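# Set the toppled can upright among the others on the belt

## Task

Put the can that has fallen over back onto its end, standing on the belt next to the other cans; the other cans must stay upright roughly where they started, and when you finish neither gripper may be in contact with any can.

## Robot and tools

Robot: two arms, left_arm and right_arm, each with a two-finger gripper and a wrist camera (cam_left_wrist, cam_right_wrist, both 896x504). Scene frame: origin at table-top height, halfway between the arms' nominal bases. +x points out over the table, +z is up, and left_arm sits on the +y side. Camera names do not tell you image sides. Calibrated bases: left_arm about (-0.015, +0.240, 0) m, right_arm about (+0.006, -0.304, +0.004) m. A camera stand is behind the arms. Printed hand positions and orientations can be a few cm or degrees off, more at long reach.

Gripper axes: the fingers point along the gripper's +z and open and close along its y. end_effector_position is the point between the finger pads, just under 1 cm behind the tips.

Row format, shared by execute_actions and move: one row is 14 numbers, each in [-1, 1]. The first 7 are left_arm: dx, dy, dz, rx, ry, rz, opening. The next 7 are the same for right_arm. Send all 14 even if one arm stays still. dx..rz are offsets, not poses. They count from that arm's Hand target as it stood when the action or move began, and they run along that Hand target's own axes, not the scene axes. 1.0 means 0.6 m for dx/dy/dz and 180 degrees for the rotation; rx, ry, rz form one rotation vector. Sending the same offset again moves the arm further. All six zeros re-asks for the current Hand target.

opening is absolute, not an offset. Pad gaps are about 87 mm at +1, 69 at +0.5, 43 at 0, 18 at -0.5 and 0 at -1. A 0 is therefore a real command (about half open). To leave a gripper unchanged, resend its present value.

execute_actions(actions, cameras): actions is a list of actions. Each action is a table of up to 15 rows, and each row is one 1/30 s control step. A shorter table repeats its last row to fill the 15 steps. Every row counts from the action's start pose, not from the row before. An empty actions list returns the state with all camera images. cameras is a list of names, ["all"], or [].

move(target, speed, blend, opening_speed, blocking, cameras): drives each gripper in a straight line toward its offset.
- target: one 14-number row, or a list of up to 15 rows. In a list, every row counts from the same starting Hand targets, not from the previous row.
- speed: m/s, 0.002 to 2.9, default 0.25. Rotation is capped at twice this in rad/s. Give one value, or one per target.
- blend: metres for rounding corners in a list. 0 means stop at each point.
- opening_speed: per second on the -1..+1 scale, at least 0.2.
- blocking=false: returns after about 0.5 s while the motion continues.
Paths are capped at 10 s and do not avoid obstacles or the other arm. Faster moves stray more and hit harder. Targets set deep past a contact press harder. Avoid paths passing near an arm's own base, because they can flip its shoulder posture. Go around instead.
The result adds a "move:" line with the ending, such as done, off_target, moving, held or fault. limits=paced means the pose was clipped; limits=held means steps were withheld. Done means at rest within 10 mm and 2 degrees; it says nothing about contact.

wait(seconds): 0 to 10 s, holding the last command; a running move continues. stop(): brakes a running move. zoom_image(camera, region): camera is cam_left_wrist or cam_right_wrist; region is [x0, y0, x1, y1] pixels from the top-left of that camera's newest image, at most 504 wide and 504 high. read_manual(section): returns only licence text. finished_scene(scene): scene is 1 to 3 and ends the scene permanently. After ending scene 1, make no further calls in that reply.

Results report, per arm: end_effector_position (m) and end_effector_quat_wxyz in the scene frame; Hand target (your last commanded pose after clipping, which your next offsets start from); Tool commands; grip_measured on the opening scale; Joint positions (the gripper's entry runs 0 closed to 1 open); joint torques; velocities; motor temperatures. Readings of grip width can be off by about 1 mm.

Behaviour to expect:
- Each step, the commanded orientation is limited to within 40 degrees of the measured one.
- Grippers often settle short or low, or tilt, from friction and weight. Waiting does not fix this; send the remaining distance as a new offset. Very small moves may not happen or may go sideways, so check the pose after each move.
- An arm blocked by something keeps pushing. Command its target back behind the gripper to relieve it.
- To grasp, command an opening about 0.04 below the grip_measured reading at first contact for full force; smaller margins grip more gently.

Avoid:
- Knocking over the standing cans.
- Dropping the can, or releasing it while it is moving.
- Fast impacts with the table or fixtures.
- Anything leaving the table.
- Grippers or wrist cameras touching each other. The controller does not stop this, and a moderate hit between the arms fails the scene.
- Pressure on the camera cables. Cable contact counts as the hand touching.
- Long stretched-out holding. MOTOR HOT appears at 75 °C; at 90 °C that arm folds and stops working.

Objects may occasionally get nudged by outside disturbances. Before calling finished_scene, confirm that the can is upright and neither gripper is touching any can.

Each tool is called after "Call:" by a JSON object that holds its "op" and its "data", one argument or row to a line.

## Session

Call:
{"op": "execute_actions", "data": {
  "actions": []
}}

Scene clock: 0.00 s.
left_arm: end_effector_position=(+0.3324, +0.2020, +0.3015) grip_measured=+1.000 end_effector_quat_wxyz=(+0.641, -0.095, +0.754, -0.110) | right_arm: end_effector_position=(+0.4052, -0.1032, +0.2802) grip_measured=+0.973 end_effector_quat_wxyz=(+0.532, -0.140, +0.814, +0.184)
Joint positions: left_arm=[-0.09 0.932 0.907 -0.131 -0.058 -0.305 1] | right_arm=[0.469 1.419 1.302 -0.258 -0.073 0.133 0.987]
Joint velocities: within noise
Joint torques (N m): no reading
Motor temperatures (°C): left_arm=[24 27 25 27 23 25 22] | right_arm=[26 25 26 26 25 23 24]
Heat: left arm: 27 °C; right arm: 26 °C.
Hand target: left_arm +0.3319, +0.2020, +0.3038; +0.642, -0.095, +0.753, -0.110 | right_arm +0.4066, -0.1027, +0.2940; +0.548, -0.139, +0.804, +0.187
Tool commands: left_gripper/opening=+1.0 right_gripper/opening=+1.0
camera_calibration:
cam_left_wrist: T_world_to_cam=[[-0.00515597, -0.955021, 0.296494, 0.102026], [-0.859059, -0.147535, -0.490155, 0.484253], [0.511851, -0.257233, -0.819658, 0.271514], [0, 0, 0, 1]] pos_world=[0.277552, 0.238723, 0.429658]
cam_right_wrist: T_world_to_cam=[[0.428214, -0.893013, -0.138419, -0.230863], [-0.877899, -0.374766, -0.298068, 0.418895], [0.214303, 0.249155, -0.944455, 0.350918], [0, 0, 0, 1]] pos_world=[0.391403, -0.136609, 0.42433]

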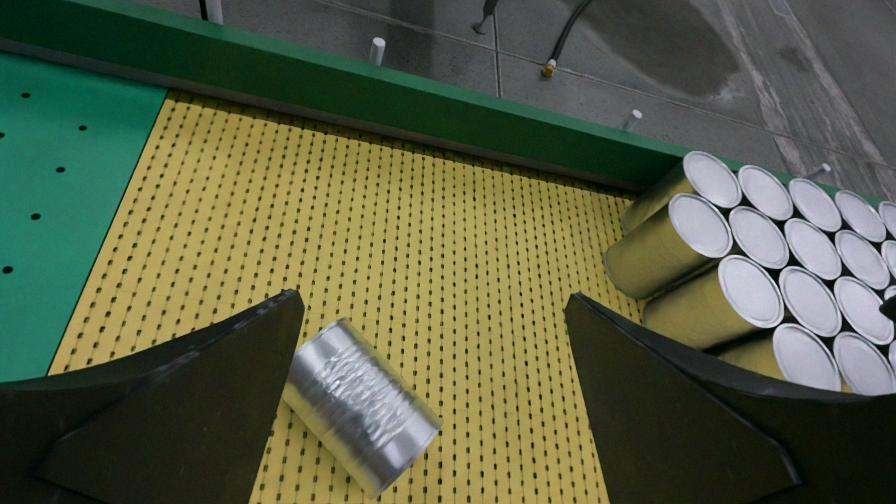

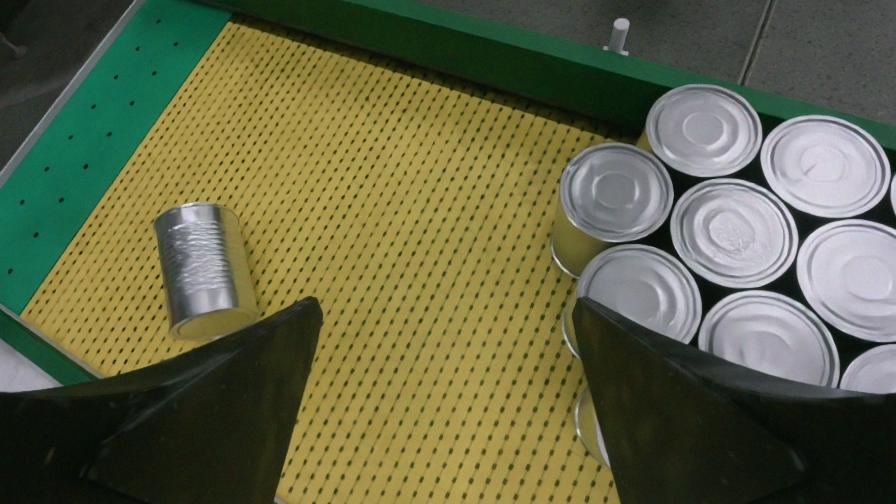

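Call:
{"op": "move", "data": {
  "target": [0.2307,0.0817,0.0982,-0.2397,0.3878,-0.1358,1,0,0,0,0,0,0,1],
  "speed": 0.45,
  "cameras": ["cam_left_wrist"]
}}

Scene clock: 4.30 s.
left_arm: end_effector_position=(+0.3656, +0.2076, +0.1481) grip_measured=+1.000 end_effector_quat_wxyz=(+0.010, -0.365, +0.931, +0.004) | right_arm: end_effector_position=(+0.4052, -0.1032, +0.2802) grip_measured=+0.973 end_effector_quat_wxyz=(+0.532, -0.140, +0.814, +0.184)
Joint positions: left_arm=[-0.003 2.145 2.158 -1.568 -0.014 -0.764 1] | right_arm=[0.469 1.419 1.302 -0.258 -0.073 0.133 0.987]
Joint torques (N m): left_arm=[0.18 -8.99 8.16 0.37 0.08 -0.27] | right_arm=[-0.02 -6.97 8.06 2.17 -0.1 0.04]
Heat: left arm: 28 °C; right arm: 28 °C.
Hand target: left_arm +0.3681, +0.2070, +0.1498; -0.001, -0.374, +0.927, +0.000 | right_arm +0.4066, -0.1027, +0.2940; +0.548, -0.139, +0.804, +0.187
Off the commanded pose: left_arm 0.003 m, 2 deg | right_arm 0.014 m, 2 deg.
joint sent to its limit (left arm) — joint 4 (wrist pitch), lower limit. The joint targets still meet the commanded pose.
move: off_target (right_arm)
camera_calibration:
cam_left_wrist: T_world_to_cam=[[0.684595, -0.728865, 0.00927073, -0.103517], [-0.485188, -0.446153, 0.752024, 0.179772], [-0.543988, -0.51933, -0.659071, 0.54684], [0, 0, 0, 1]] pos_world=[0.455565, 0.288746, 0.226173]
Images, in order (width x height): cam_left_wrist 896x504.

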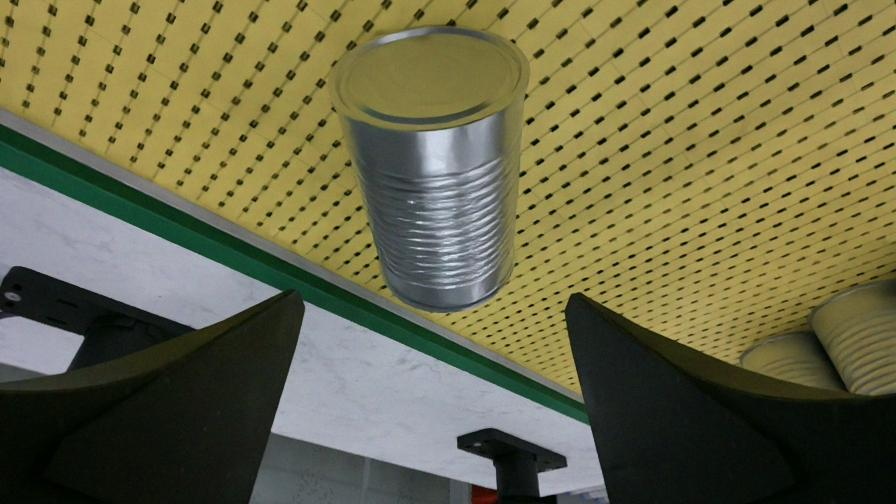

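Call:
{"op": "move", "data": {
  "target": [
    [0.0049,0.0047,0.1463,0,0,-0.0139,1,0.0327,-0.2338,-0.3485,0,0,0,1],
    [0.0049,0.0047,0.1463,0,0,-0.0139,0.45,0.0327,-0.2338,-0.3485,0,0,0,1],
    [0.0049,0.0047,-0.075,0,0,-0.0139,0.45,0.0327,-0.2338,-0.3485,0,0,0,1],
    [0.1993,-0.3797,-0.1087,0.3229,-0.4699,0.2804,0.45,0.0327,-0.2338,-0.3485,0,0,0,1]
  ],
  "speed": [0.3,0.3,0.3,0.45],
  "blend": [0,0,0.03,0],
  "opening_speed": 0.7,
  "cameras": ["cam_left_wrist"]
}}

Scene clock: 13.50 s.
left_arm: end_effector_position=(+0.4302, -0.0356, +0.1706) grip_measured=+0.616 end_effector_quat_wxyz=(+0.685, +0.155, +0.697, -0.145) | right_arm: end_effector_position=(+0.2845, -0.3215, +0.3130) grip_measured=+0.973 end_effector_quat_wxyz=(+0.536, -0.127, +0.812, +0.193)
Joint positions: left_arm=[-0.605 1.791 0.894 0.878 -0.191 0.006 0.808] | right_arm=[-0.525 1.071 1.277 -0.869 -0.964 -0.379 0.987]
Joint torques (N m): left_arm=[0.24 -8.35 8.58 3.53 0.07 0.09] | right_arm=[-0.66 -1.16 8.54 1.61 -0.57 -0.13]
Heat: left arm: 31 °C; right arm: 30 °C.
Hand target: left_arm +0.4403, -0.0400, +0.2153; +0.736, +0.141, +0.641, -0.164 | right_arm +0.2866, -0.3229, +0.3238; +0.547, -0.139, +0.804, +0.187
Off the commanded pose: left_arm 0.046 m, 9 deg | right_arm 0.011 m, 2 deg.
move: off_target (left_arm, right_arm)
camera_calibration:
cam_left_wrist: T_world_to_cam=[[-0.422623, -0.906303, -0.00201211, 0.146741], [-0.704401, 0.329868, -0.628496, 0.443173], [0.570271, -0.264199, -0.777811, 0.0204599], [0, 0, 0, 1]] pos_world=[0.36252, -0.00779079, 0.294741]
Images, in order (width x height): cam_left_wrist 896x504.

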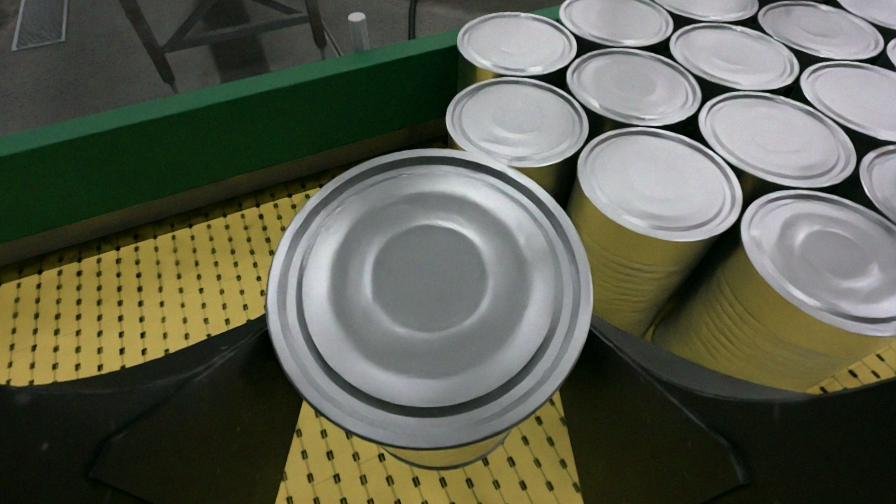

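Call:
{"op": "move", "data": {
  "target": [0.1013,-0.0077,0.0263,0,0.05,0,0.45,0,0,0,0,0,0,1],
  "speed": 0.12,
  "cameras": ["cam_left_wrist"]
}}

Scene clock: 15.53 s.
left_arm: end_effector_position=(+0.4385, -0.0426, +0.1071) grip_measured=+0.616 end_effector_quat_wxyz=(+0.629, +0.179, +0.746, -0.125) | right_arm: end_effector_position=(+0.2845, -0.3215, +0.3130) grip_measured=+0.973 end_effector_quat_wxyz=(+0.536, -0.127, +0.812, +0.193)
Joint positions: left_arm=[-0.605 1.924 0.951 0.793 -0.185 0.006 0.808] | right_arm=[-0.525 1.071 1.277 -0.869 -0.964 -0.379 0.987]
Joint torques (N m): left_arm=[0.36 -9.22 11.32 3.25 0.04 -0.24] | right_arm=[-0.75 -1.18 8.54 1.59 -0.58 -0.13]
Motor temperatures (°C): left_arm=[24 31 28 32 23 25 22] | right_arm=[26 25 29 30 25 23 24]
Heat: left arm: 32 °C; right arm: 30 °C.
Hand target: left_arm +0.4600, -0.0544, +0.1572; +0.684, +0.153, +0.697, -0.152 | right_arm +0.2866, -0.3229, +0.3238; +0.547, -0.139, +0.804, +0.187
Off the commanded pose: left_arm 0.056 m, 9 deg | right_arm 0.011 m, 2 deg.
move: off_target (left_arm, right_arm)
camera_calibration:
cam_left_wrist: T_world_to_cam=[[-0.429946, -0.902352, -0.0301134, 0.150112], [-0.776715, 0.386675, -0.497188, 0.431406], [0.460283, -0.190375, -0.86712, 0.0254805], [0, 0, 0, 1]] pos_world=[0.387891, -0.0265097, 0.241105]
Images, in order (width x height): cam_left_wrist 896x504.

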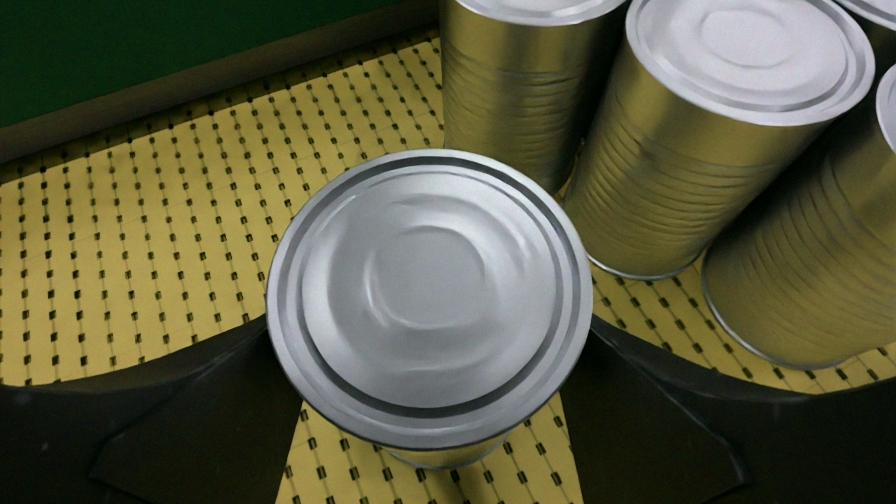

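Call:
{"op": "move", "data": {
  "target": [0.0167,0,0,0,0,0,0.45,0,0,0,0,0,0,1],
  "speed": 0.04
}}

Scene clock: 16.83 s.
left_arm: end_effector_position=(+0.4404, -0.0442, +0.1039) grip_measured=+0.616 end_effector_quat_wxyz=(+0.633, +0.177, +0.743, -0.127) | right_arm: end_effector_position=(+0.2845, -0.3215, +0.3130) grip_measured=+0.973 end_effector_quat_wxyz=(+0.536, -0.127, +0.812, +0.193)
Joint positions: left_arm=[-0.605 1.944 0.951 0.823 -0.185 0.004 0.808] | right_arm=[-0.525 1.071 1.277 -0.869 -0.964 -0.379 0.987]
Joint torques (N m): left_arm=[0.36 -8.77 10.32 3.3 0.03 -0.21] | right_arm=[-0.77 -1.11 8.58 1.59 -0.58 -0.12]
Heat: left arm: 33 °C; right arm: 30 °C.
Hand target: left_arm +0.4599, -0.0544, +0.1472; +0.684, +0.153, +0.697, -0.152 | right_arm +0.2866, -0.3229, +0.3238; +0.547, -0.139, +0.804, +0.187
Off the commanded pose: left_arm 0.049 m, 9 deg | right_arm 0.011 m, 2 deg.
move: off_target (left_arm, right_arm)

Call:
{"op": "move", "data": {
  "target": [0.0167,0,0,0,0,0,0.45,0,0,0,0,0,0,1],
  "speed": 0.04
}}

Scene clock: 17.97 s.
left_arm: end_effector_position=(+0.4439, -0.0467, +0.1038) grip_measured=+0.616 end_effector_quat_wxyz=(+0.644, +0.172, +0.734, -0.132) | right_arm: end_effector_position=(+0.2845, -0.3215, +0.3130) grip_measured=+0.973 end_effector_quat_wxyz=(+0.536, -0.127, +0.812, +0.193)
Joint positions: left_arm=[-0.605 1.971 0.951 0.881 -0.185 0.003 0.808] | right_arm=[-0.525 1.071 1.277 -0.869 -0.964 -0.379 0.987]
Joint torques (N m): left_arm=[0.35 -8.35 9.61 3.08 0.03 -0.21] | right_arm=[-0.68 -1.16 8.54 1.6 -0.6 -0.11]
Heat: left arm: 33 °C; right arm: 30 °C.
Hand target: left_arm +0.4597, -0.0543, +0.1372; +0.684, +0.153, +0.697, -0.152 | right_arm +0.2866, -0.3229, +0.3238; +0.547, -0.139, +0.804, +0.187
Off the commanded pose: left_arm 0.038 m, 7 deg | right_arm 0.011 m, 2 deg.
move: off_target (left_arm, right_arm)

Call:
{"op": "move", "data": {
  "target": [
    [-0.02,0,0,0,0.0167,0,0.45,0,0,0,0,0,0,1],
    [-0.02,0,0,0,0.0167,0,1,0,0,0,0,0,0,1]
  ],
  "speed": 0.06,
  "opening_speed": 0.6,
  "cameras": ["cam_left_wrist"]
}}

Scene clock: 20.30 s.
left_arm: end_effector_position=(+0.4542, -0.0525, +0.1220) grip_measured=+1.000 end_effector_quat_wxyz=(+0.646, +0.166, +0.733, -0.135) | right_arm: end_effector_position=(+0.2845, -0.3215, +0.3130) grip_measured=+0.973 end_effector_quat_wxyz=(+0.536, -0.127, +0.812, +0.193)
Joint positions: left_arm=[-0.602 1.96 1.021 0.807 -0.185 -0.008 1] | right_arm=[-0.525 1.071 1.277 -0.869 -0.964 -0.379 0.987]
Joint torques (N m): left_arm=[0.2 -11.1 8.57 2.25 0.06 -0.19] | right_arm=[-0.8 -1.13 8.66 1.62 -0.58 -0.14]
Heat: left arm: 33 °C; right arm: 30 °C.
Hand target: left_arm +0.4598, -0.0544, +0.1490; +0.665, +0.157, +0.715, -0.148 | right_arm +0.2866, -0.3229, +0.3238; +0.547, -0.139, +0.804, +0.187
Off the commanded pose: left_arm 0.028 m, 3 deg | right_arm 0.011 m, 2 deg.
move: off_target (left_arm, right_arm); target 2's new opening was sent with left_arm's hand 0.049 m and 7 deg from that target
camera_calibration:
cam_left_wrist: T_world_to_cam=[[-0.425004, -0.905154, -0.00821423, 0.143303], [-0.760364, 0.361913, -0.539319, 0.451208], [0.49114, -0.222967, -0.842061, 0.0105024], [0, 0, 0, 1]] pos_world=[0.398828, -0.031245, 0.253366]
Images, in order (width x height): cam_left_wrist 896x504.

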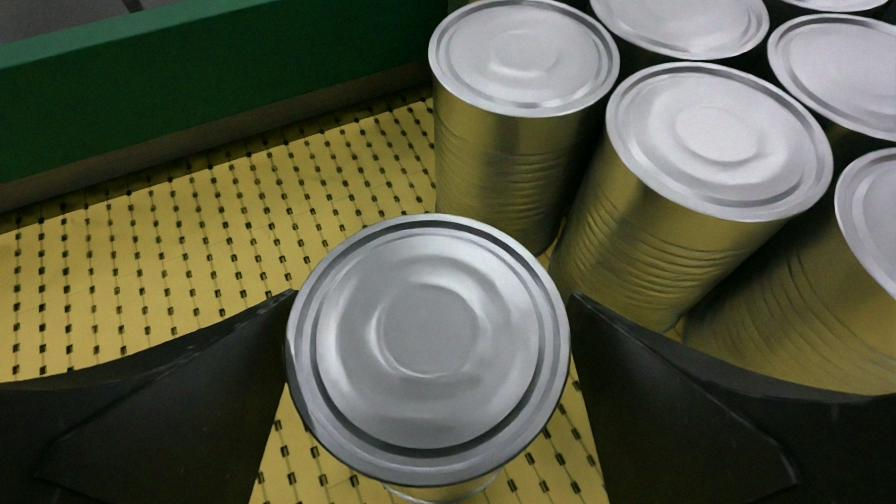

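Call:
{"op": "move", "data": {
  "target": [0.0155,-0.0012,-0.216,0,0,0,1,0,0,0,0,0,0,1],
  "speed": 0.2,
  "cameras": ["cam_left_wrist"]
}}

Scene clock: 22.03 s.
left_arm: end_effector_position=(+0.3452, -0.0029, +0.1467) grip_measured=+1.000 end_effector_quat_wxyz=(+0.662, +0.167, +0.715, -0.148) | right_arm: end_effector_position=(+0.2845, -0.3215, +0.3130) grip_measured=+0.973 end_effector_quat_wxyz=(+0.536, -0.127, +0.812, +0.193)
Joint positions: left_arm=[-0.675 1.514 0.54 0.893 -0.239 -0.01 1] | right_arm=[-0.525 1.071 1.277 -0.869 -0.964 -0.379 0.987]
Joint torques (N m): left_arm=[-0.99 -6.63 5.01 2.18 -0.23 -0.24] | right_arm=[-0.7 -1.18 8.55 1.63 -0.56 -0.12]
Heat: left arm: 33 °C; right arm: 30 °C.
Hand target: left_arm +0.3417, -0.0003, +0.1491; +0.665, +0.157, +0.715, -0.148 | right_arm +0.2866, -0.3229, +0.3238; +0.547, -0.139, +0.804, +0.187
Off the commanded pose: left_arm 0.005 m, 1 deg | right_arm 0.011 m, 2 deg.
move: off_target (right_arm)
camera_calibration:
cam_left_wrist: T_world_to_cam=[[-0.44169, -0.897167, -0.00108507, 0.146841], [-0.730035, 0.36011, -0.580834, 0.359401], [0.521496, -0.255756, -0.814021, 0.081238], [0, 0, 0, 1]] pos_world=[0.284869, 0.0230942, 0.275041]
Images, in order (width x height): cam_left_wrist 896x504.

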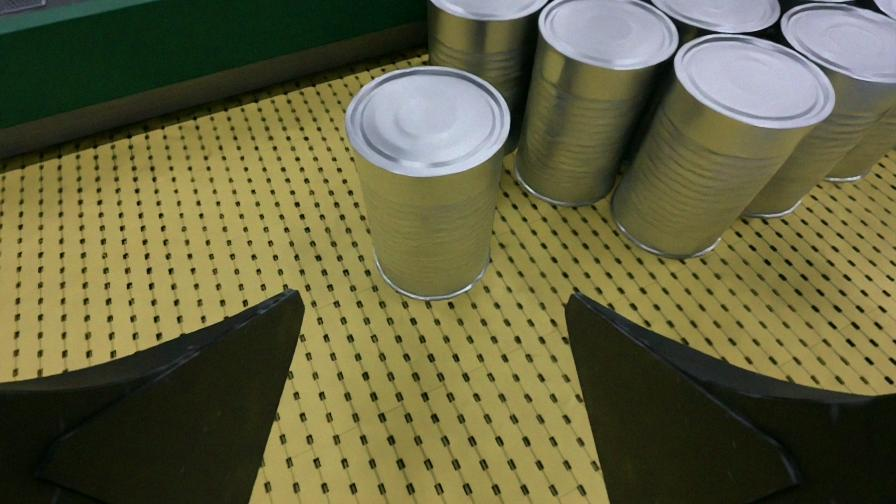

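Call:
{"op": "finished_scene", "data": {
  "scene": 2
}}

The scene is finished: the task was done.


## Next scene

The same job, from a new start.

Call:
{"op": "execute_actions", "data": {
  "actions": []
}}

Scene clock: 0.00 s.
left_arm: end_effector_position=(+0.3713, +0.1467, +0.1649) grip_measured=+1.000 end_effector_quat_wxyz=(+0.659, -0.138, +0.697, -0.246) | right_arm: end_effector_position=(+0.3683, -0.2429, +0.1575) grip_measured=+0.973 end_effector_quat_wxyz=(+0.564, +0.055, +0.815, +0.123)
Joint positions: left_arm=[-0.186 1.337 0.371 0.956 -0.039 -0.553 1] | right_arm=[0.17 1.122 0.572 0.209 -0.02 0.275 0.987]
Joint velocities: within noise
Joint torques (N m): no reading
Motor temperatures (°C): left_arm=[24 27 25 27 23 25 22] | right_arm=[26 25 26 25 25 23 24]
Heat: left arm: 27 °C; right arm: 26 °C.
Hand target: left_arm +0.3719, +0.1466, +0.1667; +0.660, -0.138, +0.696, -0.246 | right_arm +0.3728, -0.2425, +0.1702; +0.579, +0.054, +0.804, +0.125
Tool commands: left_gripper/opening=+1.0 right_gripper/opening=+1.0
camera_calibration:
cam_left_wrist: T_world_to_cam=[[-0.139116, -0.835743, 0.531206, 0.083524], [-0.814999, -0.208083, -0.540813, 0.443487], [0.562516, -0.508168, -0.652182, 0.115843], [0, 0, 0, 1]] pos_world=[0.307898, 0.220954, 0.271026]
cam_right_wrist: T_world_to_cam=[[0.0525158, -0.966592, -0.250881, -0.218652], [-0.948853, 0.0300219, -0.314287, 0.424485], [0.311319, 0.254555, -0.915578, 0.238741], [0, 0, 0, 1]] pos_world=[0.339932, -0.284864, 0.29714]

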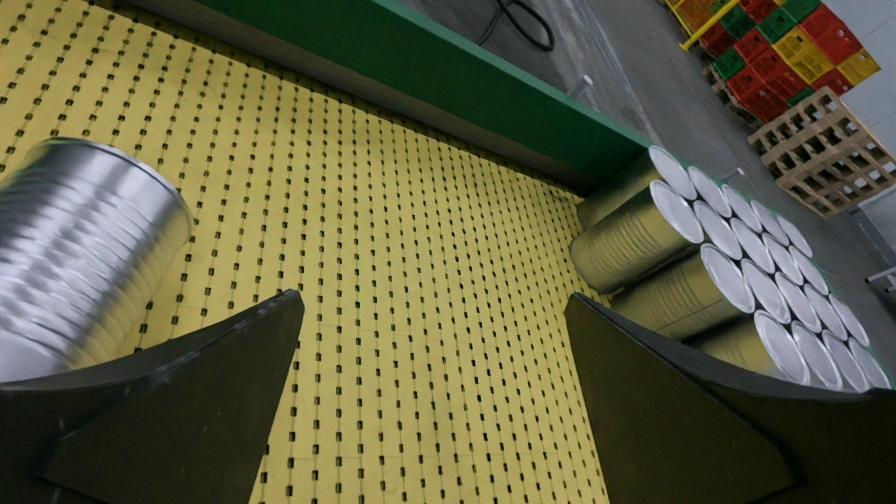

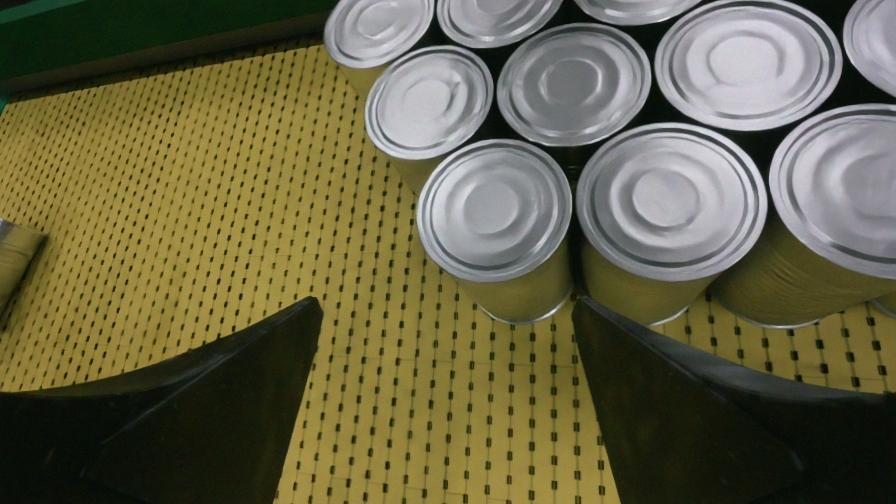

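Call:
{"op": "move", "data": {
  "target": [-0.1245,0.1592,0.0568,-0.0919,0.4989,0.1848,1,-0.1023,-0.0535,-0.1797,0,0,0,1],
  "speed": 0.5,
  "cameras": ["cam_left_wrist"]
}}

Scene clock: 4.57 s.
left_arm: end_effector_position=(+0.4228, +0.2594, +0.1820) grip_measured=+1.000 end_effector_quat_wxyz=(+0.125, +0.167, +0.978, +0.016) | right_arm: end_effector_position=(+0.2907, -0.3011, +0.2312) grip_measured=+0.973 end_effector_quat_wxyz=(+0.558, +0.065, +0.817, +0.130)
Joint positions: left_arm=[0.03 2.276 2.527 -1.569 0.014 0.353 1] | right_arm=[-0.186 0.749 0.742 -0.368 -0.355 0.171 0.987]
Joint torques (N m): left_arm=[-0.95 -9.55 8.02 0.85 -0.17 0.02] | right_arm=[-0.79 -1.17 9.47 2.08 -0.26 -0.11]
Heat: left arm: 28 °C; right arm: 27 °C.
Hand target: left_arm +0.4250, +0.2600, +0.1798; -0.001, +0.174, +0.985, +0.000 | right_arm +0.2928, -0.3026, +0.2503; +0.579, +0.054, +0.804, +0.125
Off the commanded pose: left_arm 0.003 m, 15 deg | right_arm 0.019 m, 3 deg.
joint sent to its limit (left arm) — joint 4 (wrist pitch), lower limit. The joint targets are off in orientation, not in position.
move: off_target (left_arm, right_arm)
camera_calibration:
cam_left_wrist: T_world_to_cam=[[-0.318629, -0.945715, -0.0640159, 0.388455], [-0.778264, 0.222463, 0.58721, 0.185497], [-0.541093, 0.236924, -0.806899, 0.456752], [0, 0, 0, 1]] pos_world=[0.515284, 0.217886, 0.284495]
Images, in order (width x height): cam_left_wrist 896x504.

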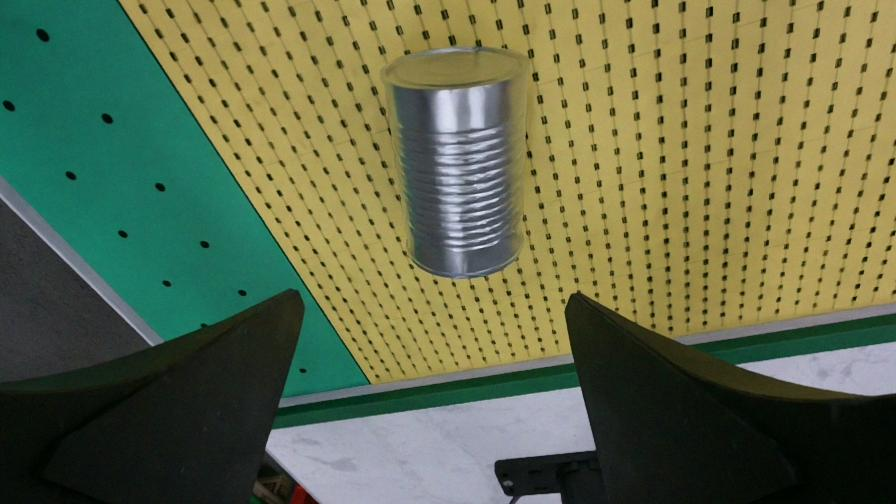

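Call:
{"op": "move", "data": {
  "target": [
    [-0.0102,-0.0035,0.2063,0,0,-0.031,1,0,0,0,0,0,0,1],
    [-0.0102,-0.0035,0.2063,0,0,-0.031,0.15,0,0,0,0,0,0,1],
    [-0.0102,-0.0035,0.016,0,0,-0.031,0.15,0,0,0,0,0,0,1],
    [-0.1822,-0.4747,-0.017,0.0237,-0.5443,0.0207,0.15,0,0,0,0,0,0,1]
  ],
  "speed": [0.22,0.3,0.3,0.45],
  "blend": [0,0,0.02,0],
  "opening_speed": 0.8,
  "cameras": ["cam_left_wrist"]
}}

Scene clock: 13.80 s.
left_arm: end_effector_position=(+0.4233, -0.0433, +0.1579) grip_measured=+0.480 end_effector_quat_wxyz=(+0.697, +0.160, +0.680, -0.159) | right_arm: end_effector_position=(+0.2906, -0.3011, +0.2311) grip_measured=+0.973 end_effector_quat_wxyz=(+0.558, +0.065, +0.817, +0.130)
Joint positions: left_arm=[-0.621 1.844 0.842 1.026 -0.18 0.011 0.74] | right_arm=[-0.186 0.749 0.742 -0.368 -0.355 0.171 0.987]
Joint torques (N m): left_arm=[-0.59 -8.23 7.77 3.09 -0.25 0.07] | right_arm=[-0.87 -1.13 9.42 2.1 -0.28 -0.11]
Motor temperatures (°C): left_arm=[24 32 27 29 23 25 22] | right_arm=[26 25 31 31 25 23 24]
Heat: left arm: 32 °C; right arm: 31 °C.
Hand target: left_arm +0.4303, -0.0450, +0.1901; +0.737, +0.142, +0.641, -0.163 | right_arm +0.2928, -0.3027, +0.2503; +0.579, +0.054, +0.804, +0.125
Off the commanded pose: left_arm 0.033 m, 7 deg | right_arm 0.019 m, 3 deg.
move: off_target (left_arm, right_arm)
camera_calibration:
cam_left_wrist: T_world_to_cam=[[-0.44768, -0.894194, 0.000257253, 0.147554], [-0.670947, 0.335721, -0.661152, 0.424187], [0.591111, -0.296157, -0.750252, -0.00200118], [0, 0, 0, 1]] pos_world=[0.351847, -0.0110589, 0.278913]
Images, in order (width x height): cam_left_wrist 896x504.

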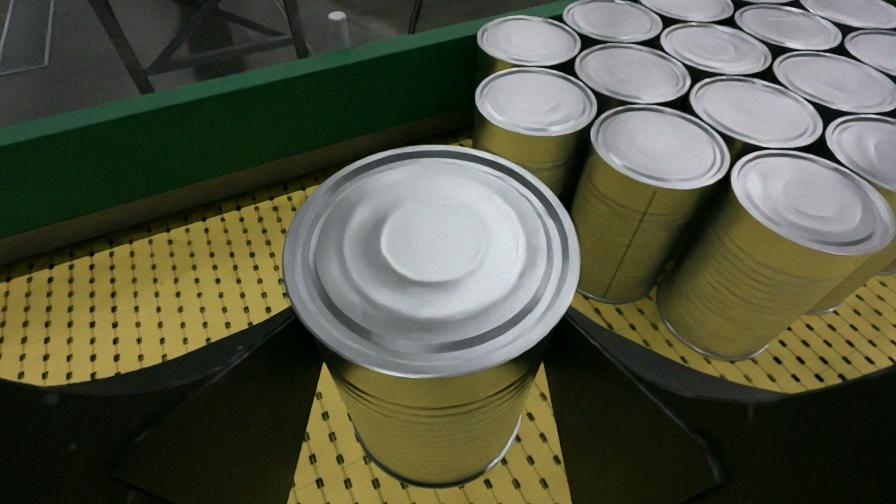

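Call:
{"op": "move", "data": {
  "target": [
    [0.09,-0.0613,0.0418,0,0,0,0.15,0,0,0,0,0,0,1],
    [0.1132,-0.0613,0.0387,0,0,0,0.15,0,0,0,0,0,0,1]
  ],
  "speed": [0.15,0.05],
  "blend": [0.01,0],
  "cameras": ["cam_left_wrist"]
}}

Scene clock: 16.13 s.
left_arm: end_effector_position=(+0.4332, -0.0859, +0.0919) grip_measured=+0.480 end_effector_quat_wxyz=(+0.697, +0.163, +0.680, -0.157) | right_arm: end_effector_position=(+0.2906, -0.3011, +0.2311) grip_measured=+0.973 end_effector_quat_wxyz=(+0.558, +0.065, +0.817, +0.130)
Joint positions: left_arm=[-0.696 2.147 0.945 1.224 -0.254 0.019 0.74] | right_arm=[-0.186 0.749 0.742 -0.368 -0.355 0.171 0.987]
Joint torques (N m): left_arm=[-0.65 -9.43 8.98 2.96 -0.26 0.09] | right_arm=[-0.77 -1.16 9.55 2.09 -0.26 -0.11]
Heat: left arm: 32 °C; right arm: 32 °C.
Hand target: left_arm +0.4442, -0.0919, +0.1260; +0.737, +0.142, +0.641, -0.163 | right_arm +0.2928, -0.3027, +0.2503; +0.579, +0.054, +0.804, +0.125
Off the commanded pose: left_arm 0.036 m, 7 deg | right_arm 0.019 m, 3 deg.
move: off_target (left_arm, right_arm); blend cut to 0.007 m at target 1
camera_calibration:
cam_left_wrist: T_world_to_cam=[[-0.44819, -0.893913, -0.00680174, 0.114813], [-0.669834, 0.34086, -0.659649, 0.401187], [0.591987, -0.291092, -0.751543, -0.0698689], [0, 0, 0, 1]] pos_world=[0.361548, -0.0544543, 0.212914]
Images, in order (width x height): cam_left_wrist 896x504.

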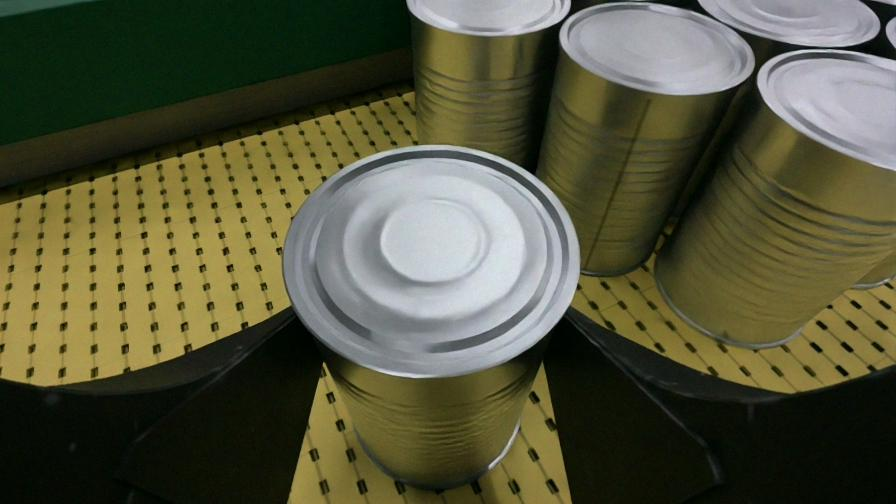

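Call:
{"op": "move", "data": {
  "target": [0.0165,0,-0.0023,0,0,0,0.15,0,0,0,0,0,0,1],
  "speed": 0.05
}}

Scene clock: 17.37 s.
left_arm: end_effector_position=(+0.4356, -0.0874, +0.0919) grip_measured=+0.480 end_effector_quat_wxyz=(+0.707, +0.158, +0.670, -0.160) | right_arm: end_effector_position=(+0.2906, -0.3011, +0.2311) grip_measured=+0.973 end_effector_quat_wxyz=(+0.558, +0.065, +0.817, +0.130)
Joint positions: left_arm=[-0.696 2.177 0.953 1.278 -0.255 0.022 0.74] | right_arm=[-0.186 0.749 0.742 -0.368 -0.355 0.171 0.987]
Joint torques (N m): left_arm=[-0.65 -9.09 8.39 2.75 -0.23 0.09] | right_arm=[-0.83 -1.14 9.52 2.08 -0.29 -0.12]
Heat: left arm: 33 °C; right arm: 33 °C.
Hand target: left_arm +0.4442, -0.0920, +0.1160; +0.737, +0.142, +0.641, -0.163 | right_arm +0.2928, -0.3027, +0.2503; +0.579, +0.054, +0.804, +0.125
Off the commanded pose: left_arm 0.026 m, 5 deg | right_arm 0.019 m, 3 deg.
move: off_target (left_arm, right_arm)

Call:
{"op": "move", "data": {
  "target": [
    [0,0,0,0,0,0,1,0,0,0,0,0,0,1],
    [-0.043,0.004,-0.2128,0,0,0,1,0,0,0,0,0,0,1]
  ],
  "speed": [0.1,0.2],
  "opening_speed": 0.7,
  "cameras": ["cam_left_wrist"]
}}

Scene clock: 20.77 s.
left_arm: end_effector_position=(+0.3285, -0.0375, +0.0985) grip_measured=+1.000 end_effector_quat_wxyz=(+0.706, +0.162, +0.671, -0.156) | right_arm: end_effector_position=(+0.2906, -0.3011, +0.2311) grip_measured=+0.973 end_effector_quat_wxyz=(+0.558, +0.065, +0.817, +0.130)
Joint positions: left_arm=[-0.816 1.904 0.467 1.486 -0.376 0.038 1] | right_arm=[-0.186 0.749 0.742 -0.368 -0.355 0.171 0.987]
Joint torques (N m): left_arm=[-0.95 -8.54 3.03 2.87 -0.26 0.07] | right_arm=[-0.83 -1.06 9.47 2.09 -0.29 -0.12]
Heat: left arm: 33 °C; right arm: 34 °C.
Hand target: left_arm +0.3273, -0.0350, +0.1238; +0.737, +0.142, +0.641, -0.163 | right_arm +0.2928, -0.3027, +0.2503; +0.579, +0.054, +0.804, +0.125
Off the commanded pose: left_arm 0.025 m, 5 deg | right_arm 0.019 m, 3 deg.
joint sent to its limit (left arm) — joint 4 (wrist pitch), upper limit. The joint targets still meet the commanded pose.
move: off_target (left_arm, right_arm)
camera_calibration:
cam_left_wrist: T_world_to_cam=[[-0.445121, -0.895382, -0.012588, 0.110724], [-0.654397, 0.334851, -0.677967, 0.315423], [0.611255, -0.29354, -0.734985, 0.00315731], [0, 0, 0, 1]] pos_world=[0.253768, -0.00555288, 0.217561]
Images, in order (width x height): cam_left_wrist 896x504.

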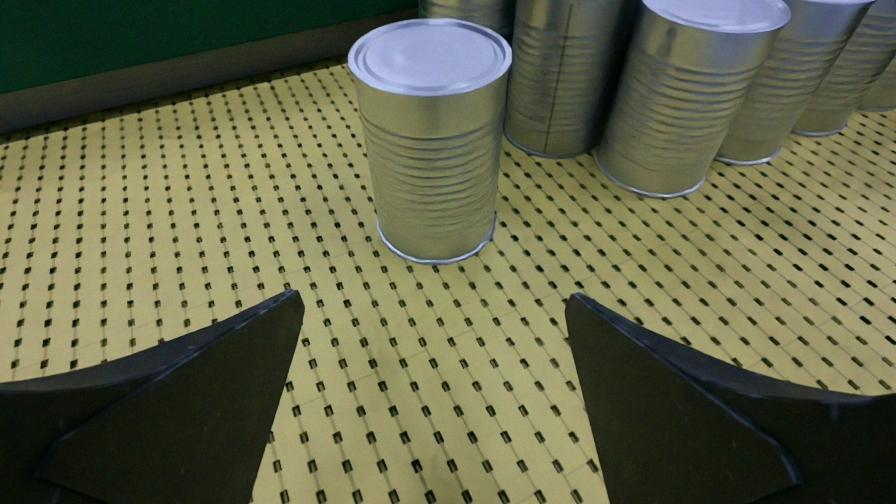

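Call:
{"op": "finished_scene", "data": {
  "scene": 3
}}

The scene is finished: the task was done.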